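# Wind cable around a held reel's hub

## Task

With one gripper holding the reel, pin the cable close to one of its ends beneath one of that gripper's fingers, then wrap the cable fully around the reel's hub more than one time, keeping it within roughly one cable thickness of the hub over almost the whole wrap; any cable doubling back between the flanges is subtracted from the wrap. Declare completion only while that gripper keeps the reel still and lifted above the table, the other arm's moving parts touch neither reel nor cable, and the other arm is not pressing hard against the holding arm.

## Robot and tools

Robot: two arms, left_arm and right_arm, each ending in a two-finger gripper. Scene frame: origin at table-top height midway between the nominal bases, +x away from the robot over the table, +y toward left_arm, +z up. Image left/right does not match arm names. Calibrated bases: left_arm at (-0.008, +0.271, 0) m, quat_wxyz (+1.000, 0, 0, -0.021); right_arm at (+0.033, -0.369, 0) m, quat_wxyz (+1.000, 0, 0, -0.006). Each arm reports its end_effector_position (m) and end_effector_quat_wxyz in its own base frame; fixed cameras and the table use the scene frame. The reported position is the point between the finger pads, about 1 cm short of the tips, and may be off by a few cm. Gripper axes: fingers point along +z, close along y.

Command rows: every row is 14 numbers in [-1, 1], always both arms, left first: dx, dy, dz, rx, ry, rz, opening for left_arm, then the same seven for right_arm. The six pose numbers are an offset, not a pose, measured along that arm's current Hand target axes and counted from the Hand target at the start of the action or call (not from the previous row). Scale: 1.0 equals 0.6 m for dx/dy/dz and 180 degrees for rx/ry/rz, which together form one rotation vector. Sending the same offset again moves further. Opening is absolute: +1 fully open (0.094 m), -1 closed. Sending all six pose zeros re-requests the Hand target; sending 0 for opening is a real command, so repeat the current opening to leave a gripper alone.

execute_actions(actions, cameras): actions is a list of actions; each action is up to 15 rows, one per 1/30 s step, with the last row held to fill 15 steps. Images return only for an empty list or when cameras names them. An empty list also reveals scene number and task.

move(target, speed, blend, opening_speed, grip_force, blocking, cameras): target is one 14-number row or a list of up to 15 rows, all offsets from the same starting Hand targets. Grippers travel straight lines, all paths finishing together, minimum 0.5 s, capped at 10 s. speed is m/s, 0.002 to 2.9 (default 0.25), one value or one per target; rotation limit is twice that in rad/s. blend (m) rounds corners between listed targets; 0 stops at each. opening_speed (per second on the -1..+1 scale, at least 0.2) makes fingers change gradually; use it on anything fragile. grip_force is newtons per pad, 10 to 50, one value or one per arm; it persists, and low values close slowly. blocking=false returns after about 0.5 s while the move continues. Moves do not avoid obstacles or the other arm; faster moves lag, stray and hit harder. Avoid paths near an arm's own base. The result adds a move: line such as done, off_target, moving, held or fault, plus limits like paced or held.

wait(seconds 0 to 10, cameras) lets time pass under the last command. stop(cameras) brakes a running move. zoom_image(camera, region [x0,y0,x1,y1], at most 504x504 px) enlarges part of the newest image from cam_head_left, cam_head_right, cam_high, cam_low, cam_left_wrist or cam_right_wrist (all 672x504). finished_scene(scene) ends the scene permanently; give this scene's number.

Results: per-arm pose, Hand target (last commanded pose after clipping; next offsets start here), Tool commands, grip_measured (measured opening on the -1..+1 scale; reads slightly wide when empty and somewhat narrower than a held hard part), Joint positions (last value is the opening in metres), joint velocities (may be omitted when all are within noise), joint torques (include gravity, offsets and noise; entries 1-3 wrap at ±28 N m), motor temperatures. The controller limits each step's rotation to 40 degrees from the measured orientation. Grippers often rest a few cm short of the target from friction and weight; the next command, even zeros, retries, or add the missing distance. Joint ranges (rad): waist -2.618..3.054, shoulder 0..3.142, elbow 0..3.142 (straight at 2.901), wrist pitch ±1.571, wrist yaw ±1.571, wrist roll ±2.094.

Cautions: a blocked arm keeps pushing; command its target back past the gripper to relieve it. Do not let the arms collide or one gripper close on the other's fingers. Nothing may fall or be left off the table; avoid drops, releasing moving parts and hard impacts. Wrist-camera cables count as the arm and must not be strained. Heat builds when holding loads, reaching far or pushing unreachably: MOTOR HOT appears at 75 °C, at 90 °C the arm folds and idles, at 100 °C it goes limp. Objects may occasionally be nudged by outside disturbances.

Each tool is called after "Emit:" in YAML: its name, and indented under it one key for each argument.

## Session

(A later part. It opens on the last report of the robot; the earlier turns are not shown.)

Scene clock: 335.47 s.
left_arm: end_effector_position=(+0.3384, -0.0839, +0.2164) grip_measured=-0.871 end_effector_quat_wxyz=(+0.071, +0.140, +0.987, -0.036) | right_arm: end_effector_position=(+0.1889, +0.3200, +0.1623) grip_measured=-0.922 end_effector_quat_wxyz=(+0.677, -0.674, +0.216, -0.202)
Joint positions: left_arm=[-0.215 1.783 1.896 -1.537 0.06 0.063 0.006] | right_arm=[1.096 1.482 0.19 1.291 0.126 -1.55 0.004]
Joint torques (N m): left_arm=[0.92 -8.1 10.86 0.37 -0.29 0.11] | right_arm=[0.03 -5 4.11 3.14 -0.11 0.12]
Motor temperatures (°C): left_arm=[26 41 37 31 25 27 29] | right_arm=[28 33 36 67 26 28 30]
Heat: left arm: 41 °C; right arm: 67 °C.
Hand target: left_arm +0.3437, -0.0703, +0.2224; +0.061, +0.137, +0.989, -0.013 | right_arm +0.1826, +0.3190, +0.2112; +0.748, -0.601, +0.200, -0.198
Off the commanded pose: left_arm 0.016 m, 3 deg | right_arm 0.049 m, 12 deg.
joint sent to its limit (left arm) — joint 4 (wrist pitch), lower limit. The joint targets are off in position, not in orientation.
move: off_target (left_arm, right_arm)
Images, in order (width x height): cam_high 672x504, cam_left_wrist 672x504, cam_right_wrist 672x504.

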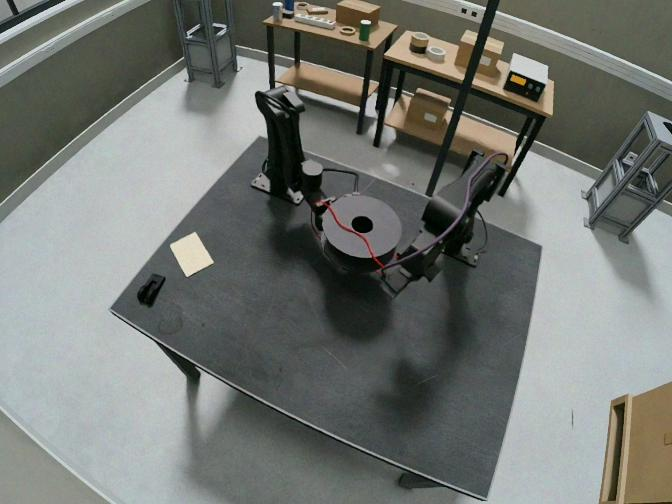

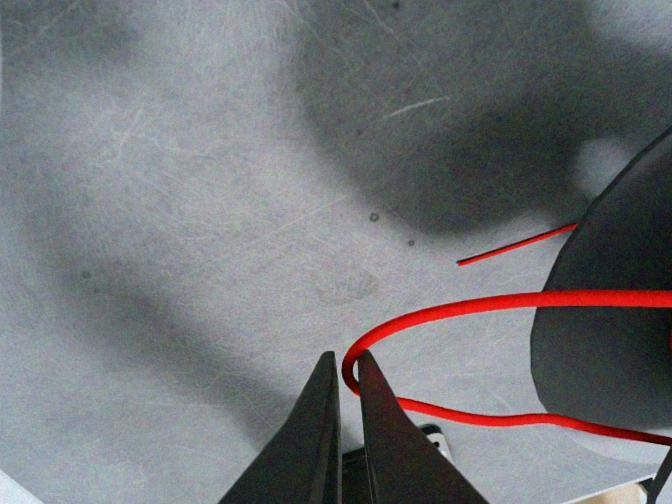

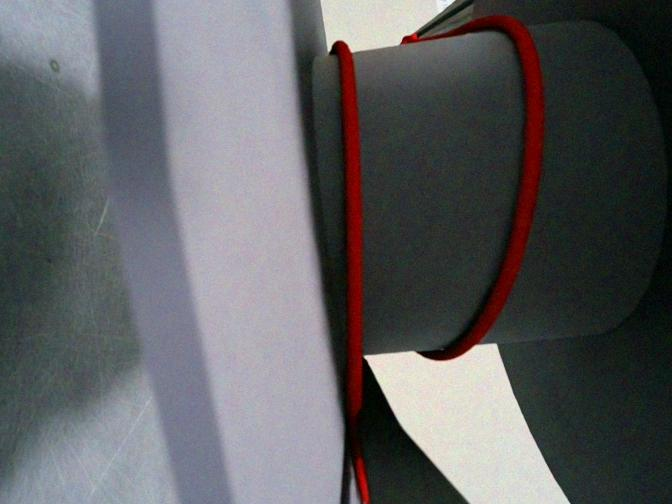

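Emit:
move:
  target:
    - [-0.13,-0.11,0.02,0,0,0,-0.87,0,0,0.0,0,0,0,-1]
    - [-0.1,-0.34,0.0,0,0,0,-0.87,0,0,0.0,0,0,0,-1]
  speed: 0.12
  blend: 0.03
  cameras: ["cam_left_wrist","cam_right_wrist","cam_high","cam_low"]

Emit:
zoom_image:
  camera: "cam_high"
  region: [230, 80, 480, 330]

Emit:
zoom_image:
  camera: "cam_low"
  region: [280, 110, 460, 270]

Scene clock: 338.70 s.
left_arm: end_effector_position=(+0.3515, -0.2759, +0.2361) grip_measured=-0.871 end_effector_quat_wxyz=(+0.152, +0.136, +0.977, -0.055) | right_arm: end_effector_position=(+0.1782, +0.3241, +0.1588) grip_measured=-0.922 end_effector_quat_wxyz=(+0.679, -0.682, +0.200, -0.185)
Joint positions: left_arm=[-0.695 2.083 2.362 -1.531 -0.067 -0.407 0.006] | right_arm=[1.109 1.482 0.18 1.291 0.09 -1.55 0.004]
Joint torques (N m): left_arm=[-0.5 -10.15 9.5 0.66 0.09 -0.08] | right_arm=[-0.23 -4.52 4.94 3.2 0.09 0.17]
Motor temperatures (°C): left_arm=[26 41 37 31 25 27 29] | right_arm=[28 33 36 68 26 28 30]
Heat: left arm: 41 °C; right arm: 68 °C.
Hand target: left_arm +0.3453, -0.2827, +0.2317; +0.061, +0.137, +0.989, -0.013 | right_arm +0.1826, +0.3190, +0.2112; +0.748, -0.601, +0.200, -0.198
Off the commanded pose: left_arm 0.010 m, 12 deg | right_arm 0.053 m, 12 deg.
joint sent to its limit (left arm) — joint 4 (wrist pitch), lower limit. The joint targets are off in position and orientation.
move: off_target (left_arm, right_arm)
Images, in order (width x height): cam_high 672x504, cam_low 672x504, cam_left_wrist 672x504, cam_right_wrist 672x504.

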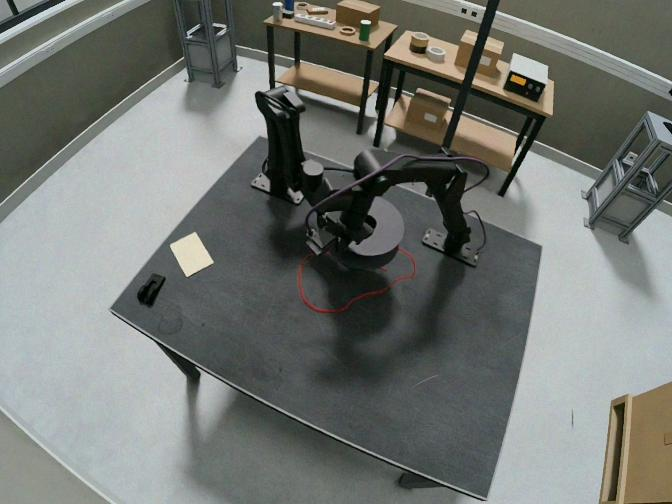

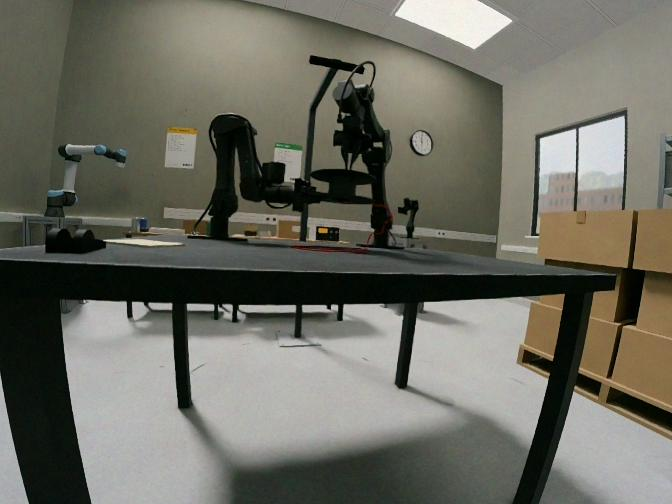

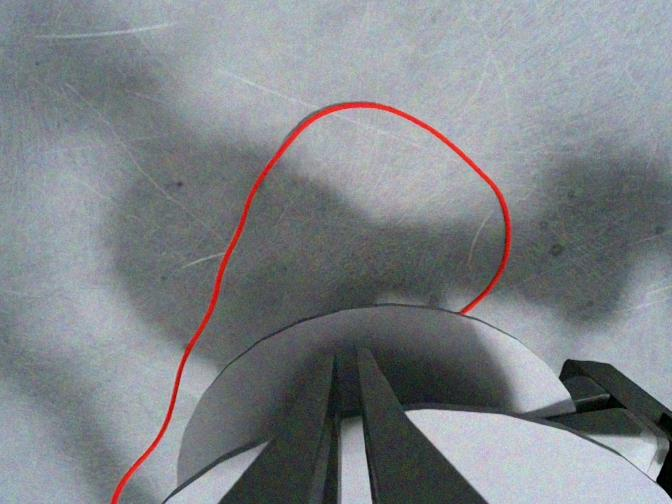

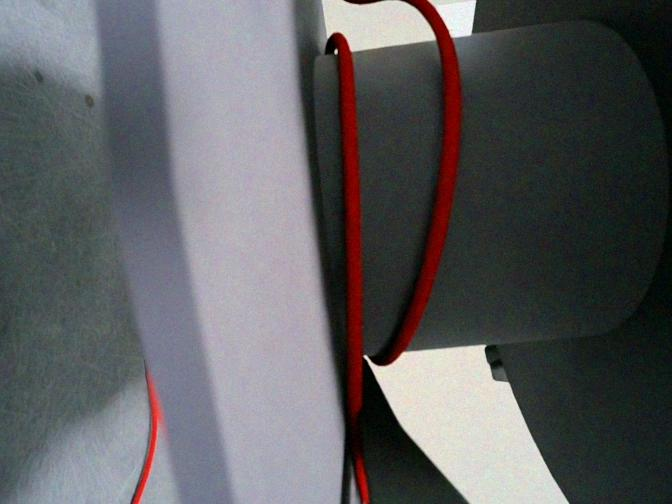

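Scaled by 2.016.

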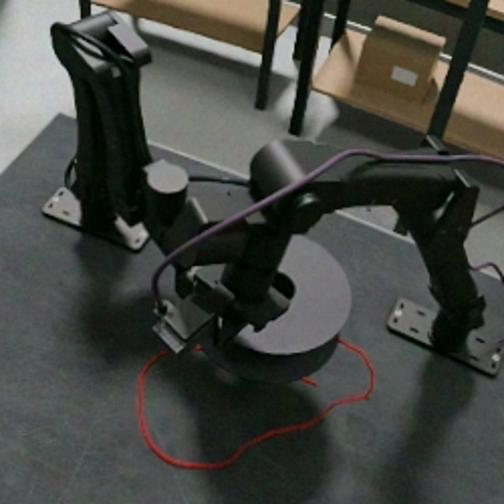

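Scaled by 2.800.

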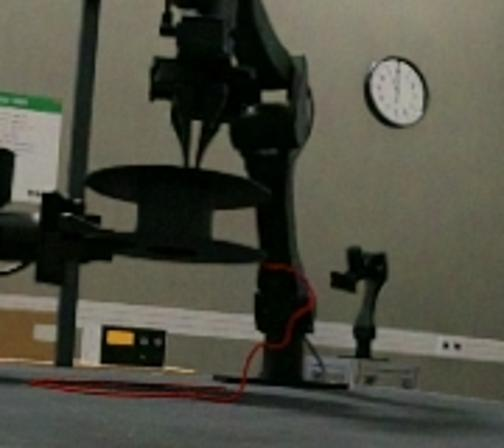

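Emit:
move:
  target:
    - [0,0,-0.15,0,0,0,-0.6,0,0,0.0,0,0,0,-1]
    - [0.067,0.46,-0.18,0,0,-0.367,-0.4,0,-0.2,0.0,0,0,0,-1]
  speed: 0.2
  blend: 0.03
  cameras: ["cam_left_wrist","cam_right_wrist","cam_high","cam_head_left"]

Emit:
zoom_image:
  camera: "cam_high"
  region: [230, 80, 480, 330]

Scene clock: 344.87 s.
left_arm: end_effector_position=(+0.3826, -0.0008, +0.3257) grip_measured=-0.402 end_effector_quat_wxyz=(+0.220, -0.416, +0.873, -0.130) | right_arm: end_effector_position=(+0.1765, +0.2969, +0.2720) grip_measured=-0.922 end_effector_quat_wxyz=(+0.702, -0.651, +0.207, -0.202)
Joint positions: left_arm=[0.02 1.758 2.235 -1.533 0.053 -0.884 0.028] | right_arm=[1.085 0.885 0.372 0.581 0.102 -1.55 0.004]
Joint torques (N m): left_arm=[0.1 -11.07 5.63 1 0.03 -0.05] | right_arm=[-0.51 -4.04 15.1 1.68 -0.2 0.15]
Motor temperatures (°C): left_arm=[26 42 37 31 25 27 29] | right_arm=[28 33 38 64 26 28 30]
Heat: left arm: 42 °C; right arm: 64 °C.
Hand target: left_arm +0.3697, -0.0018, +0.3314; +0.044, -0.424, +0.904, -0.044 | right_arm +0.1759, +0.2951, +0.3286; +0.748, -0.601, +0.200, -0.198
Off the commanded pose: left_arm 0.014 m, 23 deg | right_arm 0.057 m, 8 deg.
joint sent to its limit (left arm) — joint 4 (wrist pitch), lower limit. The joint targets are off in position and orientation.
move: off_target (left_arm, right_arm); target 2's new opening was sent with left_arm's hand 0.014 m and 23 deg from that target
Images, in order (width x height): cam_head_left 672x504, cam_high 672x504, cam_left_wrist 672x504, cam_right_wrist 672x504.

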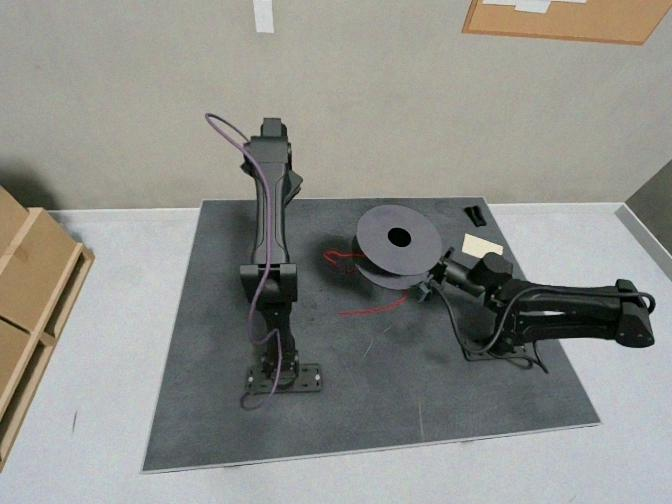

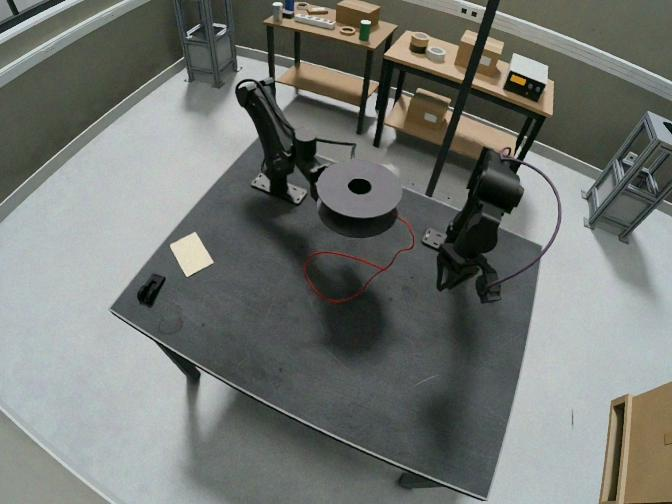

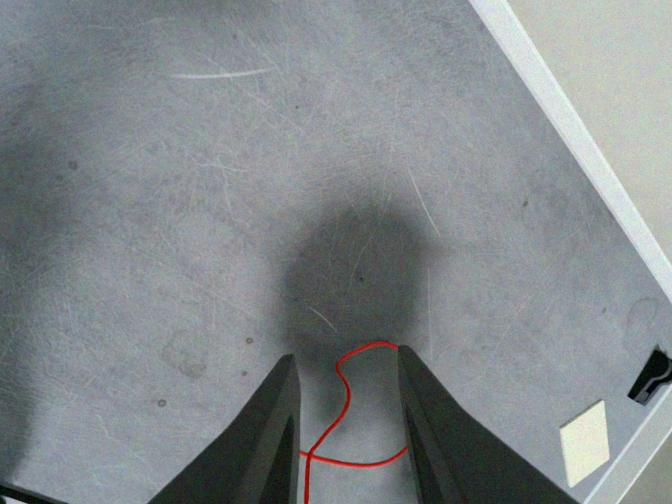

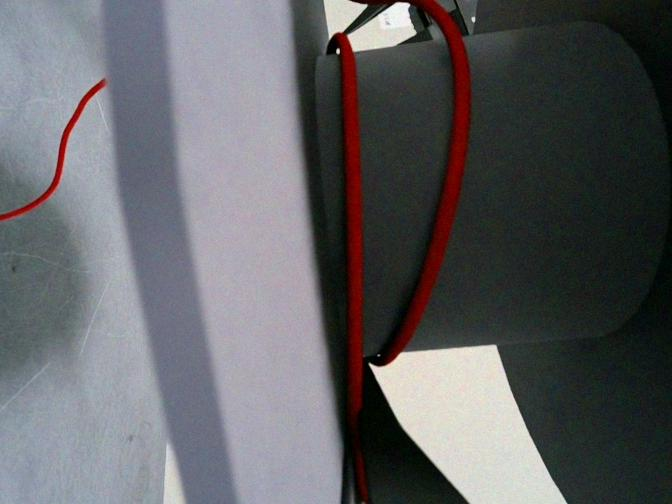

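Scaled by 2.016.

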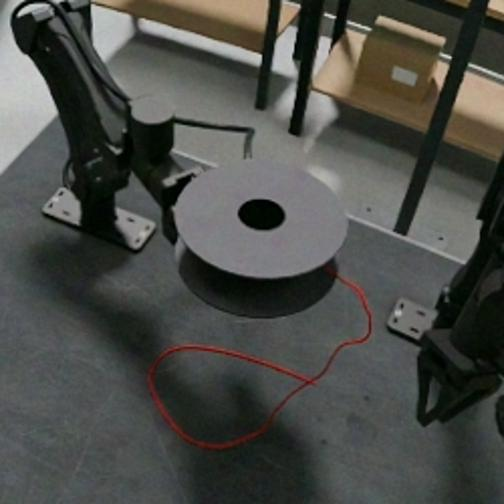

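Emit:
move:
  target: [0.144,0.248,0.267,0.326,-0.196,0.535,0,0,0,0.0,0,0,0,-1]
  speed: 0.25
  cameras: ["cam_left_wrist","cam_head_right"]

Scene clock: 353.83 s.
left_arm: end_effector_position=(+0.2247, +0.0239, +0.1494) grip_measured=-0.002 end_effector_quat_wxyz=(+0.451, +0.412, +0.755, -0.236) | right_arm: end_effector_position=(+0.1765, +0.2969, +0.2720) grip_measured=-0.922 end_effector_quat_wxyz=(+0.702, -0.651, +0.207, -0.202)
Joint positions: left_arm=[0.844 1.488 0.917 -1.432 1.013 2.086 0.047] | right_arm=[1.085 0.885 0.372 0.581 0.102 -1.55 0.004]
Joint torques (N m): left_arm=[0.25 -4.66 5.48 -0.71 0.34 0.11] | right_arm=[-0.49 -4.14 15.13 1.62 -0.2 0.17]
Motor temperatures (°C): left_arm=[26 41 36 31 25 27 29] | right_arm=[28 33 42 59 26 28 30]
Heat: left arm: 41 °C; right arm: 59 °C.
Hand target: left_arm +0.2199, +0.0197, +0.1515; +0.465, +0.421, +0.731, -0.268 | right_arm +0.1759, +0.2951, +0.3286; +0.748, -0.601, +0.200, -0.198
Off the commanded pose: left_arm 0.007 m, 5 deg | right_arm 0.057 m, 8 deg.
joint sent to its limit (left arm) — joint 6 (wrist roll), upper limit. The joint targets are off in position and orientation.
move: off_target (left_arm, right_arm)
Images, in order (width x height): cam_head_right 672x504, cam_left_wrist 672x504.

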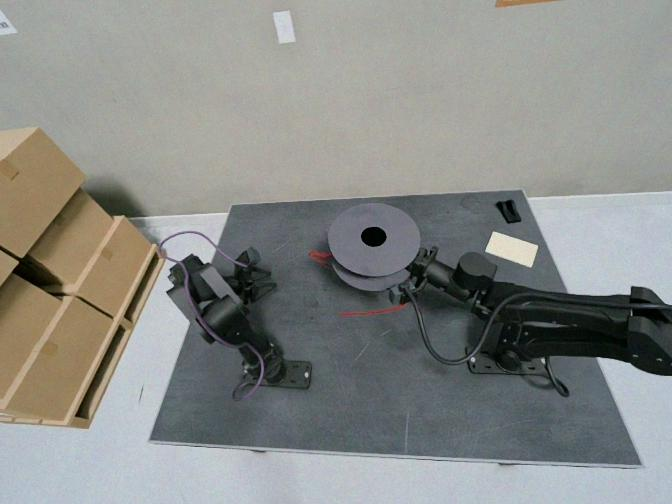

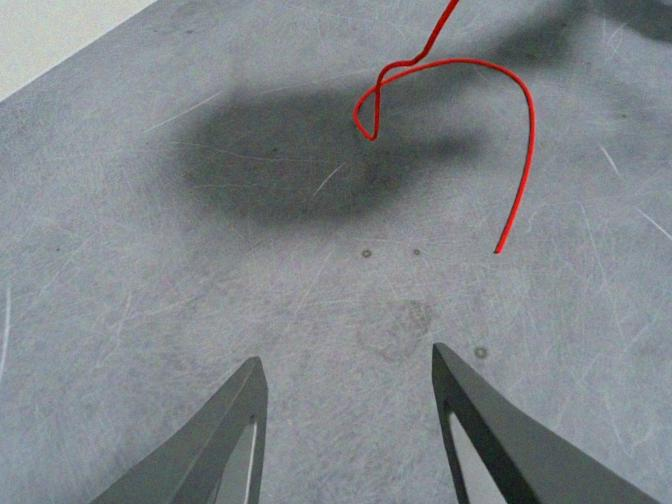

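Emit:
move:
  target: [-0.068,-0.12,0.231,-0.078,-0.056,-0.028,0.1,0,0,0.0,0,0,0,-1]
  speed: 0.15
  cameras: ["cam_left_wrist","cam_head_right"]

Scene clock: 358.63 s.
left_arm: end_effector_position=(+0.2291, -0.1378, +0.1307) grip_measured=+0.098 end_effector_quat_wxyz=(+0.553, +0.299, +0.742, -0.233) | right_arm: end_effector_position=(+0.1765, +0.2969, +0.2720) grip_measured=-0.922 end_effector_quat_wxyz=(+0.702, -0.651, +0.207, -0.202)
Joint positions: left_arm=[-0.156 0.543 0.102 0.096 0.597 0.184 0.052] | right_arm=[1.085 0.885 0.372 0.581 0.102 -1.55 0.004]
Joint torques (N m): left_arm=[-0.46 0.68 6.26 2.54 0.06 -0.07] | right_arm=[-0.29 -3.97 14.86 1.65 -0.2 0.18]
Motor temperatures (°C): left_arm=[26 40 36 32 25 27 29] | right_arm=[28 33 44 57 26 29 30]
Heat: left arm: 40 °C; right arm: 57 °C.
Hand target: left_arm +0.2291, -0.1400, +0.1298; +0.563, +0.304, +0.732, -0.233 | right_arm +0.1759, +0.2951, +0.3286; +0.748, -0.601, +0.200, -0.198
Off the commanded pose: left_arm 0.002 m, 2 deg | right_arm 0.057 m, 8 deg.
move: off_target (right_arm)
Images, in order (width x height): cam_head_right 672x504, cam_left_wrist 672x504.

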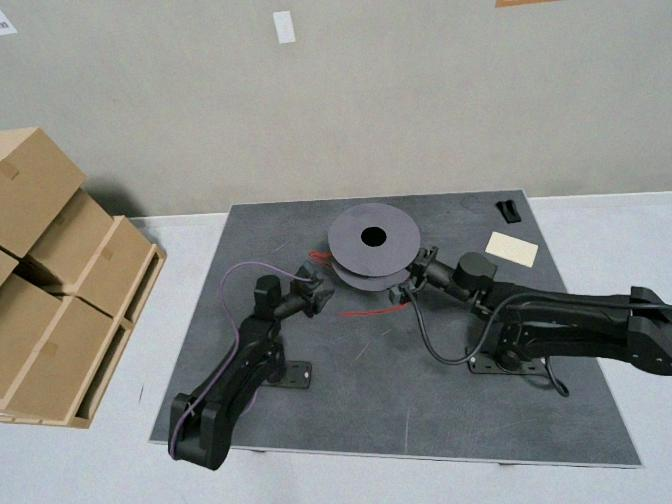

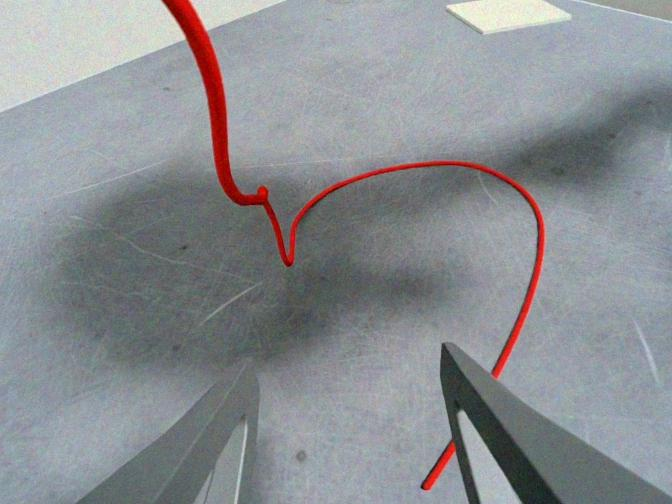

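Emit:
move:
  target:
    - [-0.045,0.077,0,0,0,0,0.1,0,0,0.0,0,0,0,-1]
    - [-0.045,0.077,0.12,0,0,0,0.1,0,0,0.0,0,0,0,-1]
  speed: 0.1
  cameras: ["cam_left_wrist"]

Scene clock: 362.07 s.
left_arm: end_effector_position=(+0.3001, -0.1574, +0.1104) grip_measured=+0.098 end_effector_quat_wxyz=(+0.526, +0.297, +0.760, -0.239) | right_arm: end_effector_position=(+0.1765, +0.2969, +0.2720) grip_measured=-0.922 end_effector_quat_wxyz=(+0.702, -0.651, +0.207, -0.202)
Joint positions: left_arm=[-0.198 1.24 0.259 0.576 0.564 0.17 0.052] | right_arm=[1.085 0.885 0.372 0.581 0.102 -1.55 0.004]
Joint torques (N m): left_arm=[-0.46 -2.97 10.93 2.53 0.07 -0.06] | right_arm=[-0.64 -4.22 15.32 1.66 -0.19 0.18]
Motor temperatures (°C): left_arm=[26 40 37 33 25 27 29] | right_arm=[28 33 45 56 26 29 30]
Heat: left arm: 40 °C; right arm: 56 °C.
Hand target: left_arm +0.3158, -0.1615, +0.1375; +0.563, +0.304, +0.732, -0.233 | right_arm +0.1759, +0.2951, +0.3286; +0.748, -0.601, +0.200, -0.198
Off the commanded pose: left_arm 0.032 m, 5 deg | right_arm 0.057 m, 8 deg.
move: off_target (left_arm, right_arm)
Images, in order (width x height): cam_left_wrist 672x504.

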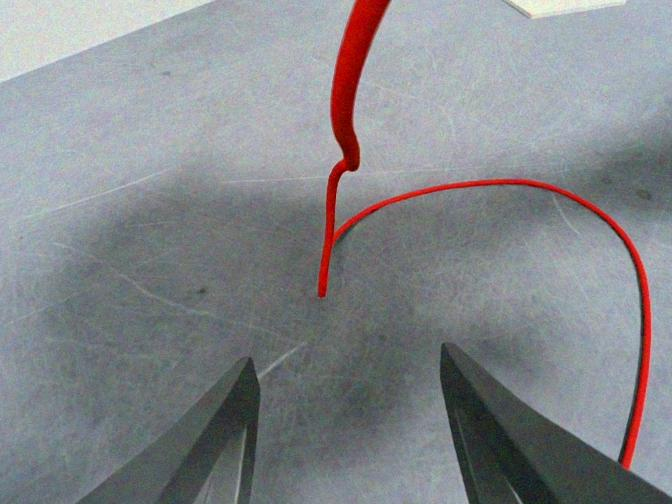

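Emit:
move:
  target: [-0.08,0.0,0,0,0,0,0.1,0,0,0.0,0,0,0,-1]
  speed: 0.08
  cameras: ["cam_left_wrist","cam_head_right"]

Scene clock: 363.80 s.
left_arm: end_effector_position=(+0.3237, -0.1647, +0.1679) grip_measured=+0.098 end_effector_quat_wxyz=(+0.561, +0.299, +0.737, -0.229) | right_arm: end_effector_position=(+0.1765, +0.2969, +0.2720) grip_measured=-0.922 end_effector_quat_wxyz=(+0.702, -0.651, +0.207, -0.202)
Joint positions: left_arm=[-0.219 1.172 0.415 0.445 0.531 0.161 0.052] | right_arm=[1.085 0.885 0.372 0.581 0.102 -1.55 0.004]
Joint torques (N m): left_arm=[-0.55 -5.76 12.11 1.44 0.03 -0.05] | right_arm=[-0.53 -4.1 15.19 1.63 -0.17 0.16]
Motor temperatures (°C): left_arm=[26 40 37 33 25 27 29] | right_arm=[28 33 45 56 26 29 30]
Heat: left arm: 40 °C; right arm: 56 °C.
Hand target: left_arm +0.3245, -0.1703, +0.1838; +0.563, +0.304, +0.732, -0.233 | right_arm +0.1759, +0.2951, +0.3286; +0.748, -0.601, +0.200, -0.198
Off the commanded pose: left_arm 0.017 m, 1 deg | right_arm 0.057 m, 8 deg.
move: off_target (left_arm, right_arm)
Images, in order (width x height): cam_head_right 672x504, cam_left_wrist 672x504.

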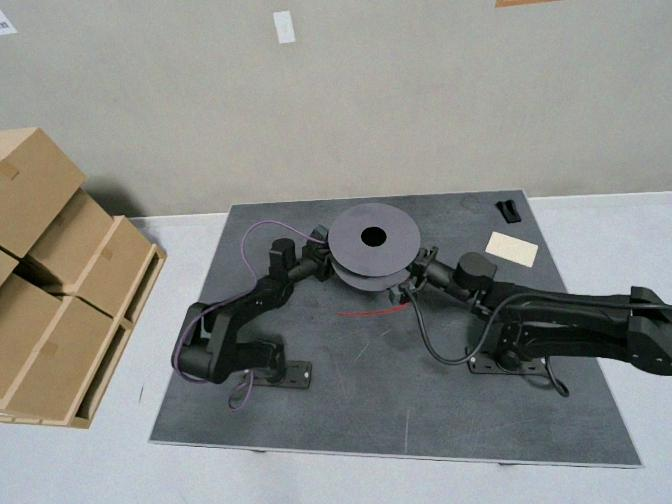

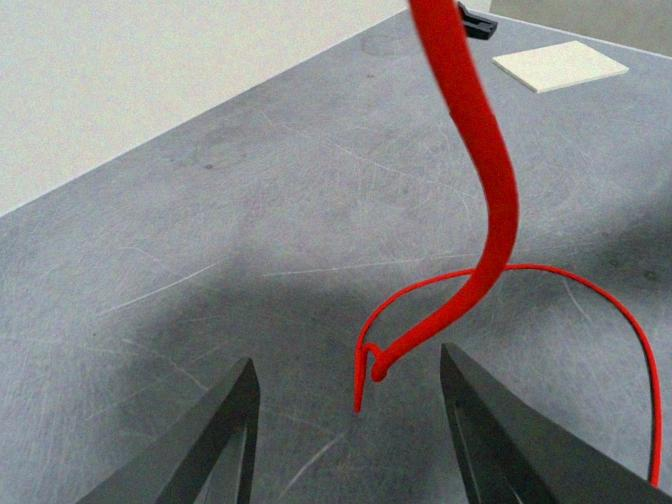

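Emit:
move:
  target: [-0.012,-0.03,0.03,0,0,0,0.1,0,0,0.0,0,0,0,-1]
  speed: 0.06
  cameras: ["cam_left_wrist"]

Scene clock: 365.30 s.
left_arm: end_effector_position=(+0.3220, -0.1877, +0.1712) grip_measured=+0.098 end_effector_quat_wxyz=(+0.558, +0.293, +0.742, -0.229) | right_arm: end_effector_position=(+0.1805, +0.2931, +0.2744) grip_measured=-0.922 end_effector_quat_wxyz=(+0.703, -0.646, +0.212, -0.208)
Joint positions: left_arm=[-0.334 1.183 0.438 0.443 0.415 0.112 0.052] | right_arm=[1.07 0.877 0.372 0.581 0.102 -1.549 0.004]
Joint torques (N m): left_arm=[-0.9 -3.55 12.6 1.74 0.05 -0.01] | right_arm=[-0.32 -3.66 15.15 1.68 -0.15 0.18]
Motor temperatures (°C): left_arm=[26 40 37 33 25 27 29] | right_arm=[28 33 45 55 26 29 30]
Heat: left arm: 40 °C; right arm: 55 °C.
Hand target: left_arm +0.3254, -0.1966, +0.1862; +0.563, +0.304, +0.732, -0.233 | right_arm +0.1759, +0.2951, +0.3286; +0.748, -0.601, +0.200, -0.198
Off the commanded pose: left_arm 0.018 m, 2 deg | right_arm 0.054 m, 8 deg.
move: off_target (left_arm, right_arm)
Images, in order (width x height): cam_left_wrist 672x504.

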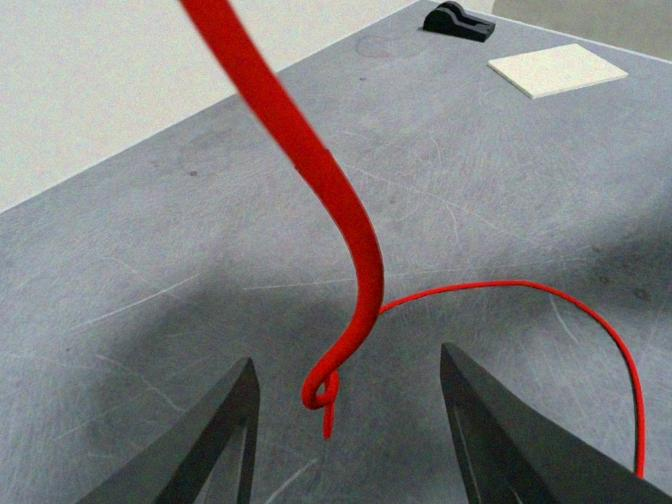

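Emit:
move:
  target: [0.0,0.0,0.0,0,0,0,-1,0,0,0.0,0,0,0,-1]
  opening_speed: 1
  cameras: ["cam_left_wrist","cam_low","cam_right_wrist","cam_head_right"]

Emit:
zoom_image:
  camera: "cam_low"
  region: [280, 110, 460, 270]

Scene clock: 367.13 s.
left_arm: end_effector_position=(+0.3220, -0.1877, +0.1712) grip_measured=-0.977 end_effector_quat_wxyz=(+0.558, +0.293, +0.742, -0.229) | right_arm: end_effector_position=(+0.1805, +0.2931, +0.2744) grip_measured=-0.922 end_effector_quat_wxyz=(+0.703, -0.646, +0.212, -0.208)
Joint positions: left_arm=[-0.334 1.183 0.438 0.443 0.415 0.112 0.001] | right_arm=[1.07 0.877 0.372 0.581 0.102 -1.549 0.004]
Joint torques (N m): left_arm=[-0.9 -3.55 12.6 1.74 0.05 0] | right_arm=[-0.25 -3.48 15.17 1.67 -0.15 0.14]
Motor temperatures (°C): left_arm=[26 39 37 33 25 27 29] | right_arm=[28 33 46 55 26 29 30]
Heat: left arm: 39 °C; right arm: 55 °C.
Hand target: left_arm +0.3254, -0.1966, +0.1862; +0.563, +0.304, +0.732, -0.233 | right_arm +0.1759, +0.2951, +0.3286; +0.748, -0.601, +0.200, -0.198
Off the commanded pose: left_arm 0.018 m, 2 deg | right_arm 0.054 m, 8 deg.
move: off_target (left_arm, right_arm)
Images, in order (width x height): cam_head_right 672x504, cam_low 672x504, cam_left_wrist 672x504, cam_right_wrist 672x504.

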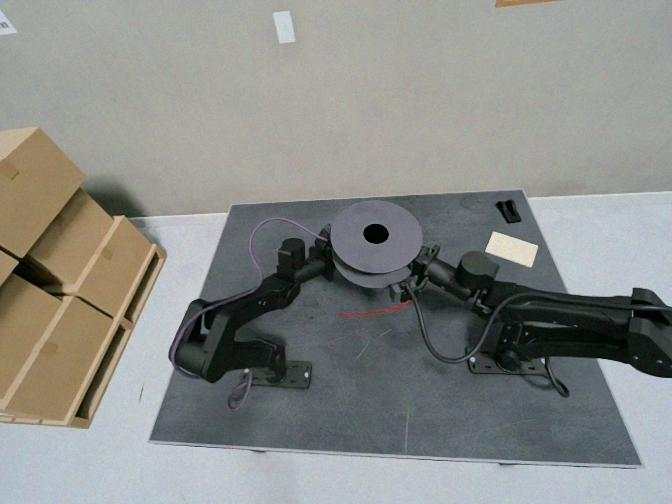

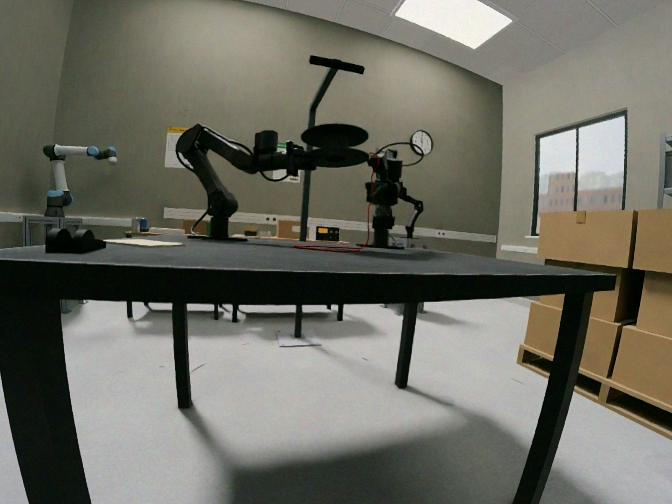

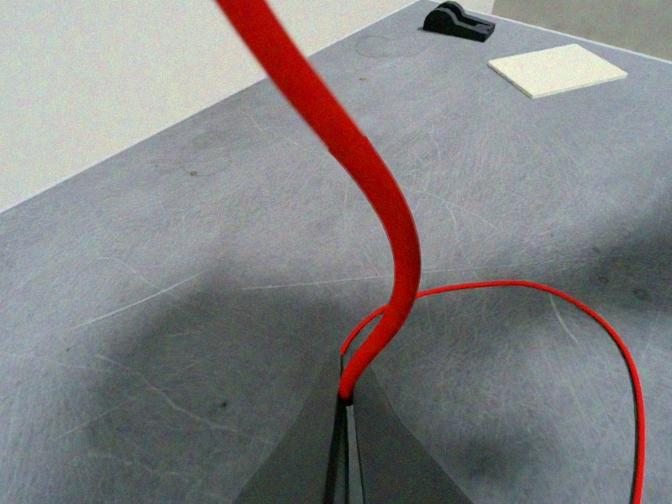

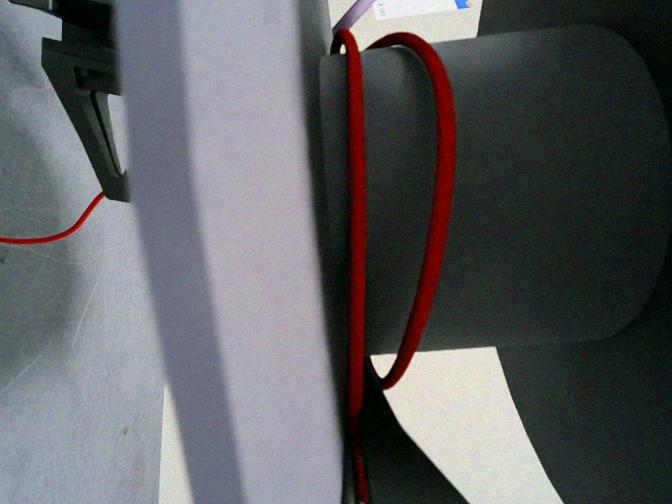

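Scaled by 2.800.

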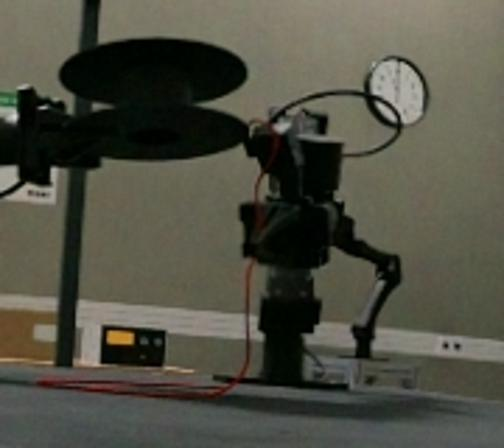

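Emit:
move:
  target:
    - [0.03,0.118,-0.114,0,0,0,-1,0,0,0.0,0,0,0,-1]
    - [-0.175,0.203,-0.147,0,0,0,-1,0,0,0.0,0,0,0,-1]
  speed: 0.12
  blend: 0.03
  cameras: ["cam_left_wrist","cam_low","cam_right_wrist","cam_high"]

Emit:
zoom_image:
  camera: "cam_high"
  region: [230, 80, 480, 330]

Scene clock: 371.13 s.
left_arm: end_effector_position=(+0.3720, -0.0704, +0.2976) grip_measured=-0.977 end_effector_quat_wxyz=(+0.564, +0.296, +0.736, -0.229) | right_arm: end_effector_position=(+0.1805, +0.2931, +0.2741) grip_measured=-0.922 end_effector_quat_wxyz=(+0.703, -0.647, +0.212, -0.208)
Joint positions: left_arm=[0.198 1.247 1.029 -0.223 0.918 0.356 0.001] | right_arm=[1.07 0.877 0.372 0.579 0.102 -1.549 0.004]
Joint torques (N m): left_arm=[0.44 -4.45 13.29 1.24 0.38 0.09] | right_arm=[-0.17 -3.63 15.2 1.62 -0.17 0.22]
Heat: left arm: 39 °C; right arm: 54 °C.
Hand target: left_arm +0.3704, -0.0694, +0.3104; +0.563, +0.304, +0.732, -0.233 | right_arm +0.1759, +0.2951, +0.3286; +0.748, -0.601, +0.200, -0.198
Off the commanded pose: left_arm 0.013 m, 1 deg | right_arm 0.055 m, 8 deg.
move: off_target (left_arm, right_arm)
Images, in order (width x height): cam_high 672x504, cam_low 672x504, cam_left_wrist 672x504, cam_right_wrist 672x504.

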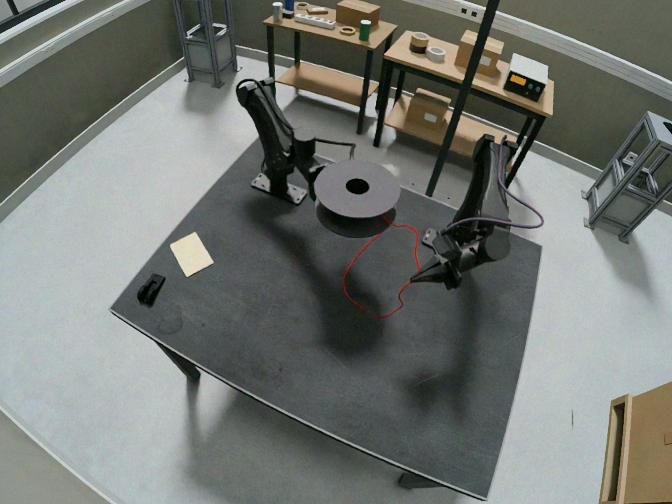

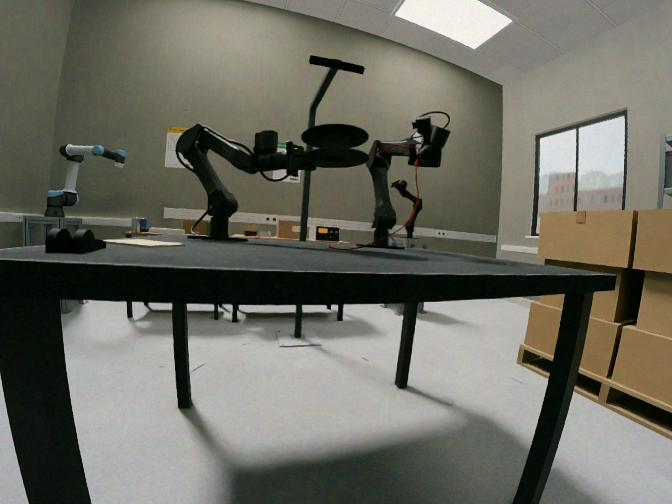

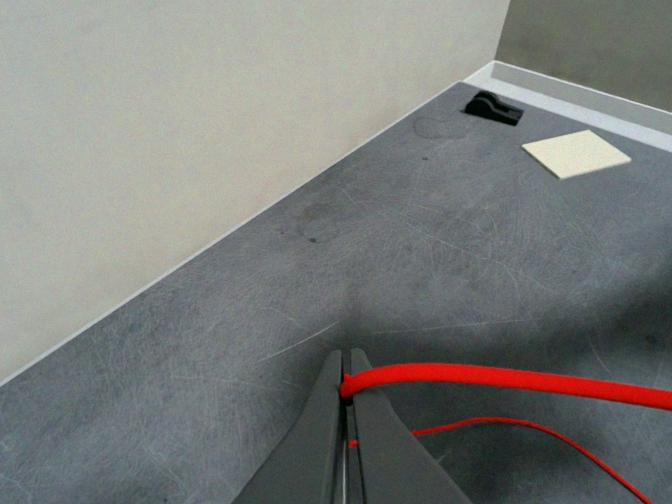

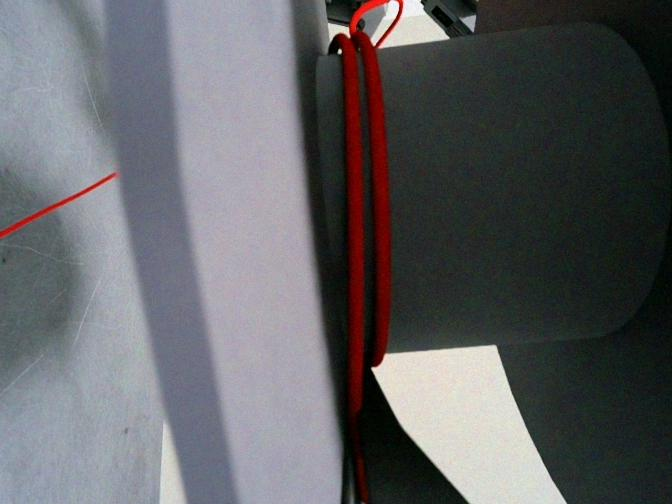

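Scaled by 2.016.

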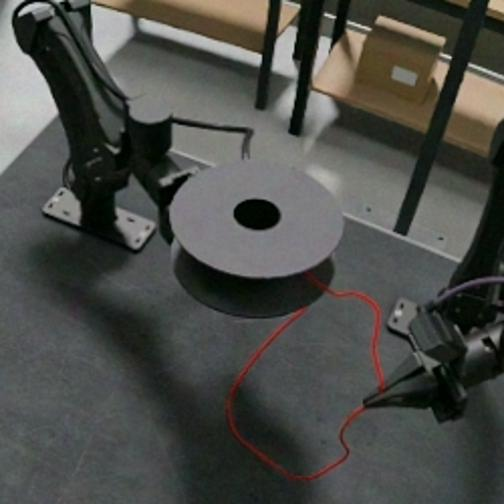

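Emit:
move:
  target: [-0.036,0.024,0.137,0,0,0,-1,0,0,0.0,0,0,0,-1]
  speed: 0.1
  cameras: ["cam_low","cam_right_wrist","cam_high"]

Emit:
zoom_image:
  camera: "cam_high"
  region: [230, 80, 480, 330]

Scene clock: 373.27 s.
left_arm: end_effector_position=(+0.4286, -0.1207, +0.2828) grip_measured=-0.977 end_effector_quat_wxyz=(+0.529, +0.293, +0.757, -0.248) | right_arm: end_effector_position=(+0.1805, +0.2931, +0.2741) grip_measured=-0.922 end_effector_quat_wxyz=(+0.703, -0.647, +0.212, -0.208)
Joint positions: left_arm=[0.006 1.477 1.196 -0.174 0.762 0.256 0.001] | right_arm=[1.07 0.877 0.372 0.579 0.102 -1.549 0.004]
Joint torques (N m): left_arm=[-0.29 -6.83 13.26 2.39 0.11 -0.07] | right_arm=[-0.08 -3.48 15.17 1.65 -0.15 0.2]
Heat: left arm: 39 °C; right arm: 54 °C.
Hand target: left_arm +0.4406, -0.1194, +0.3101; +0.563, +0.304, +0.732, -0.233 | right_arm +0.1759, +0.2951, +0.3286; +0.748, -0.601, +0.200, -0.198
Off the commanded pose: left_arm 0.030 m, 5 deg | right_arm 0.055 m, 8 deg.
move: off_target (left_arm, right_arm)
Images, in order (width x height): cam_high 672x504, cam_low 672x504, cam_right_wrist 672x504.

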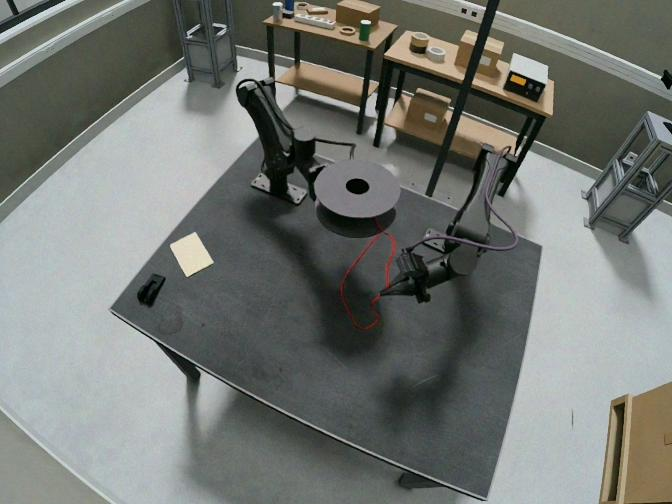

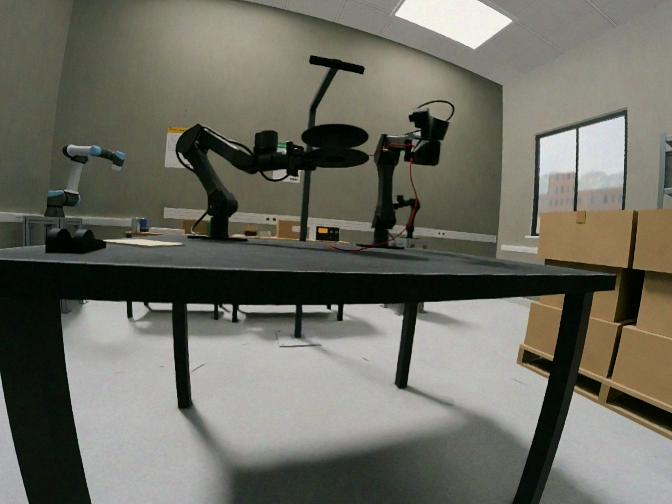

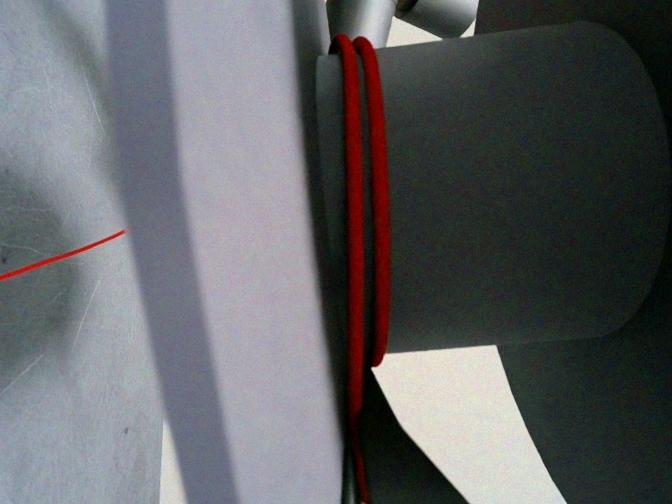

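Scaled by 2.016.

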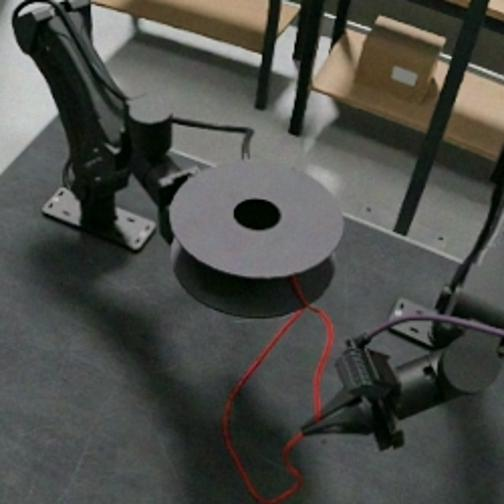

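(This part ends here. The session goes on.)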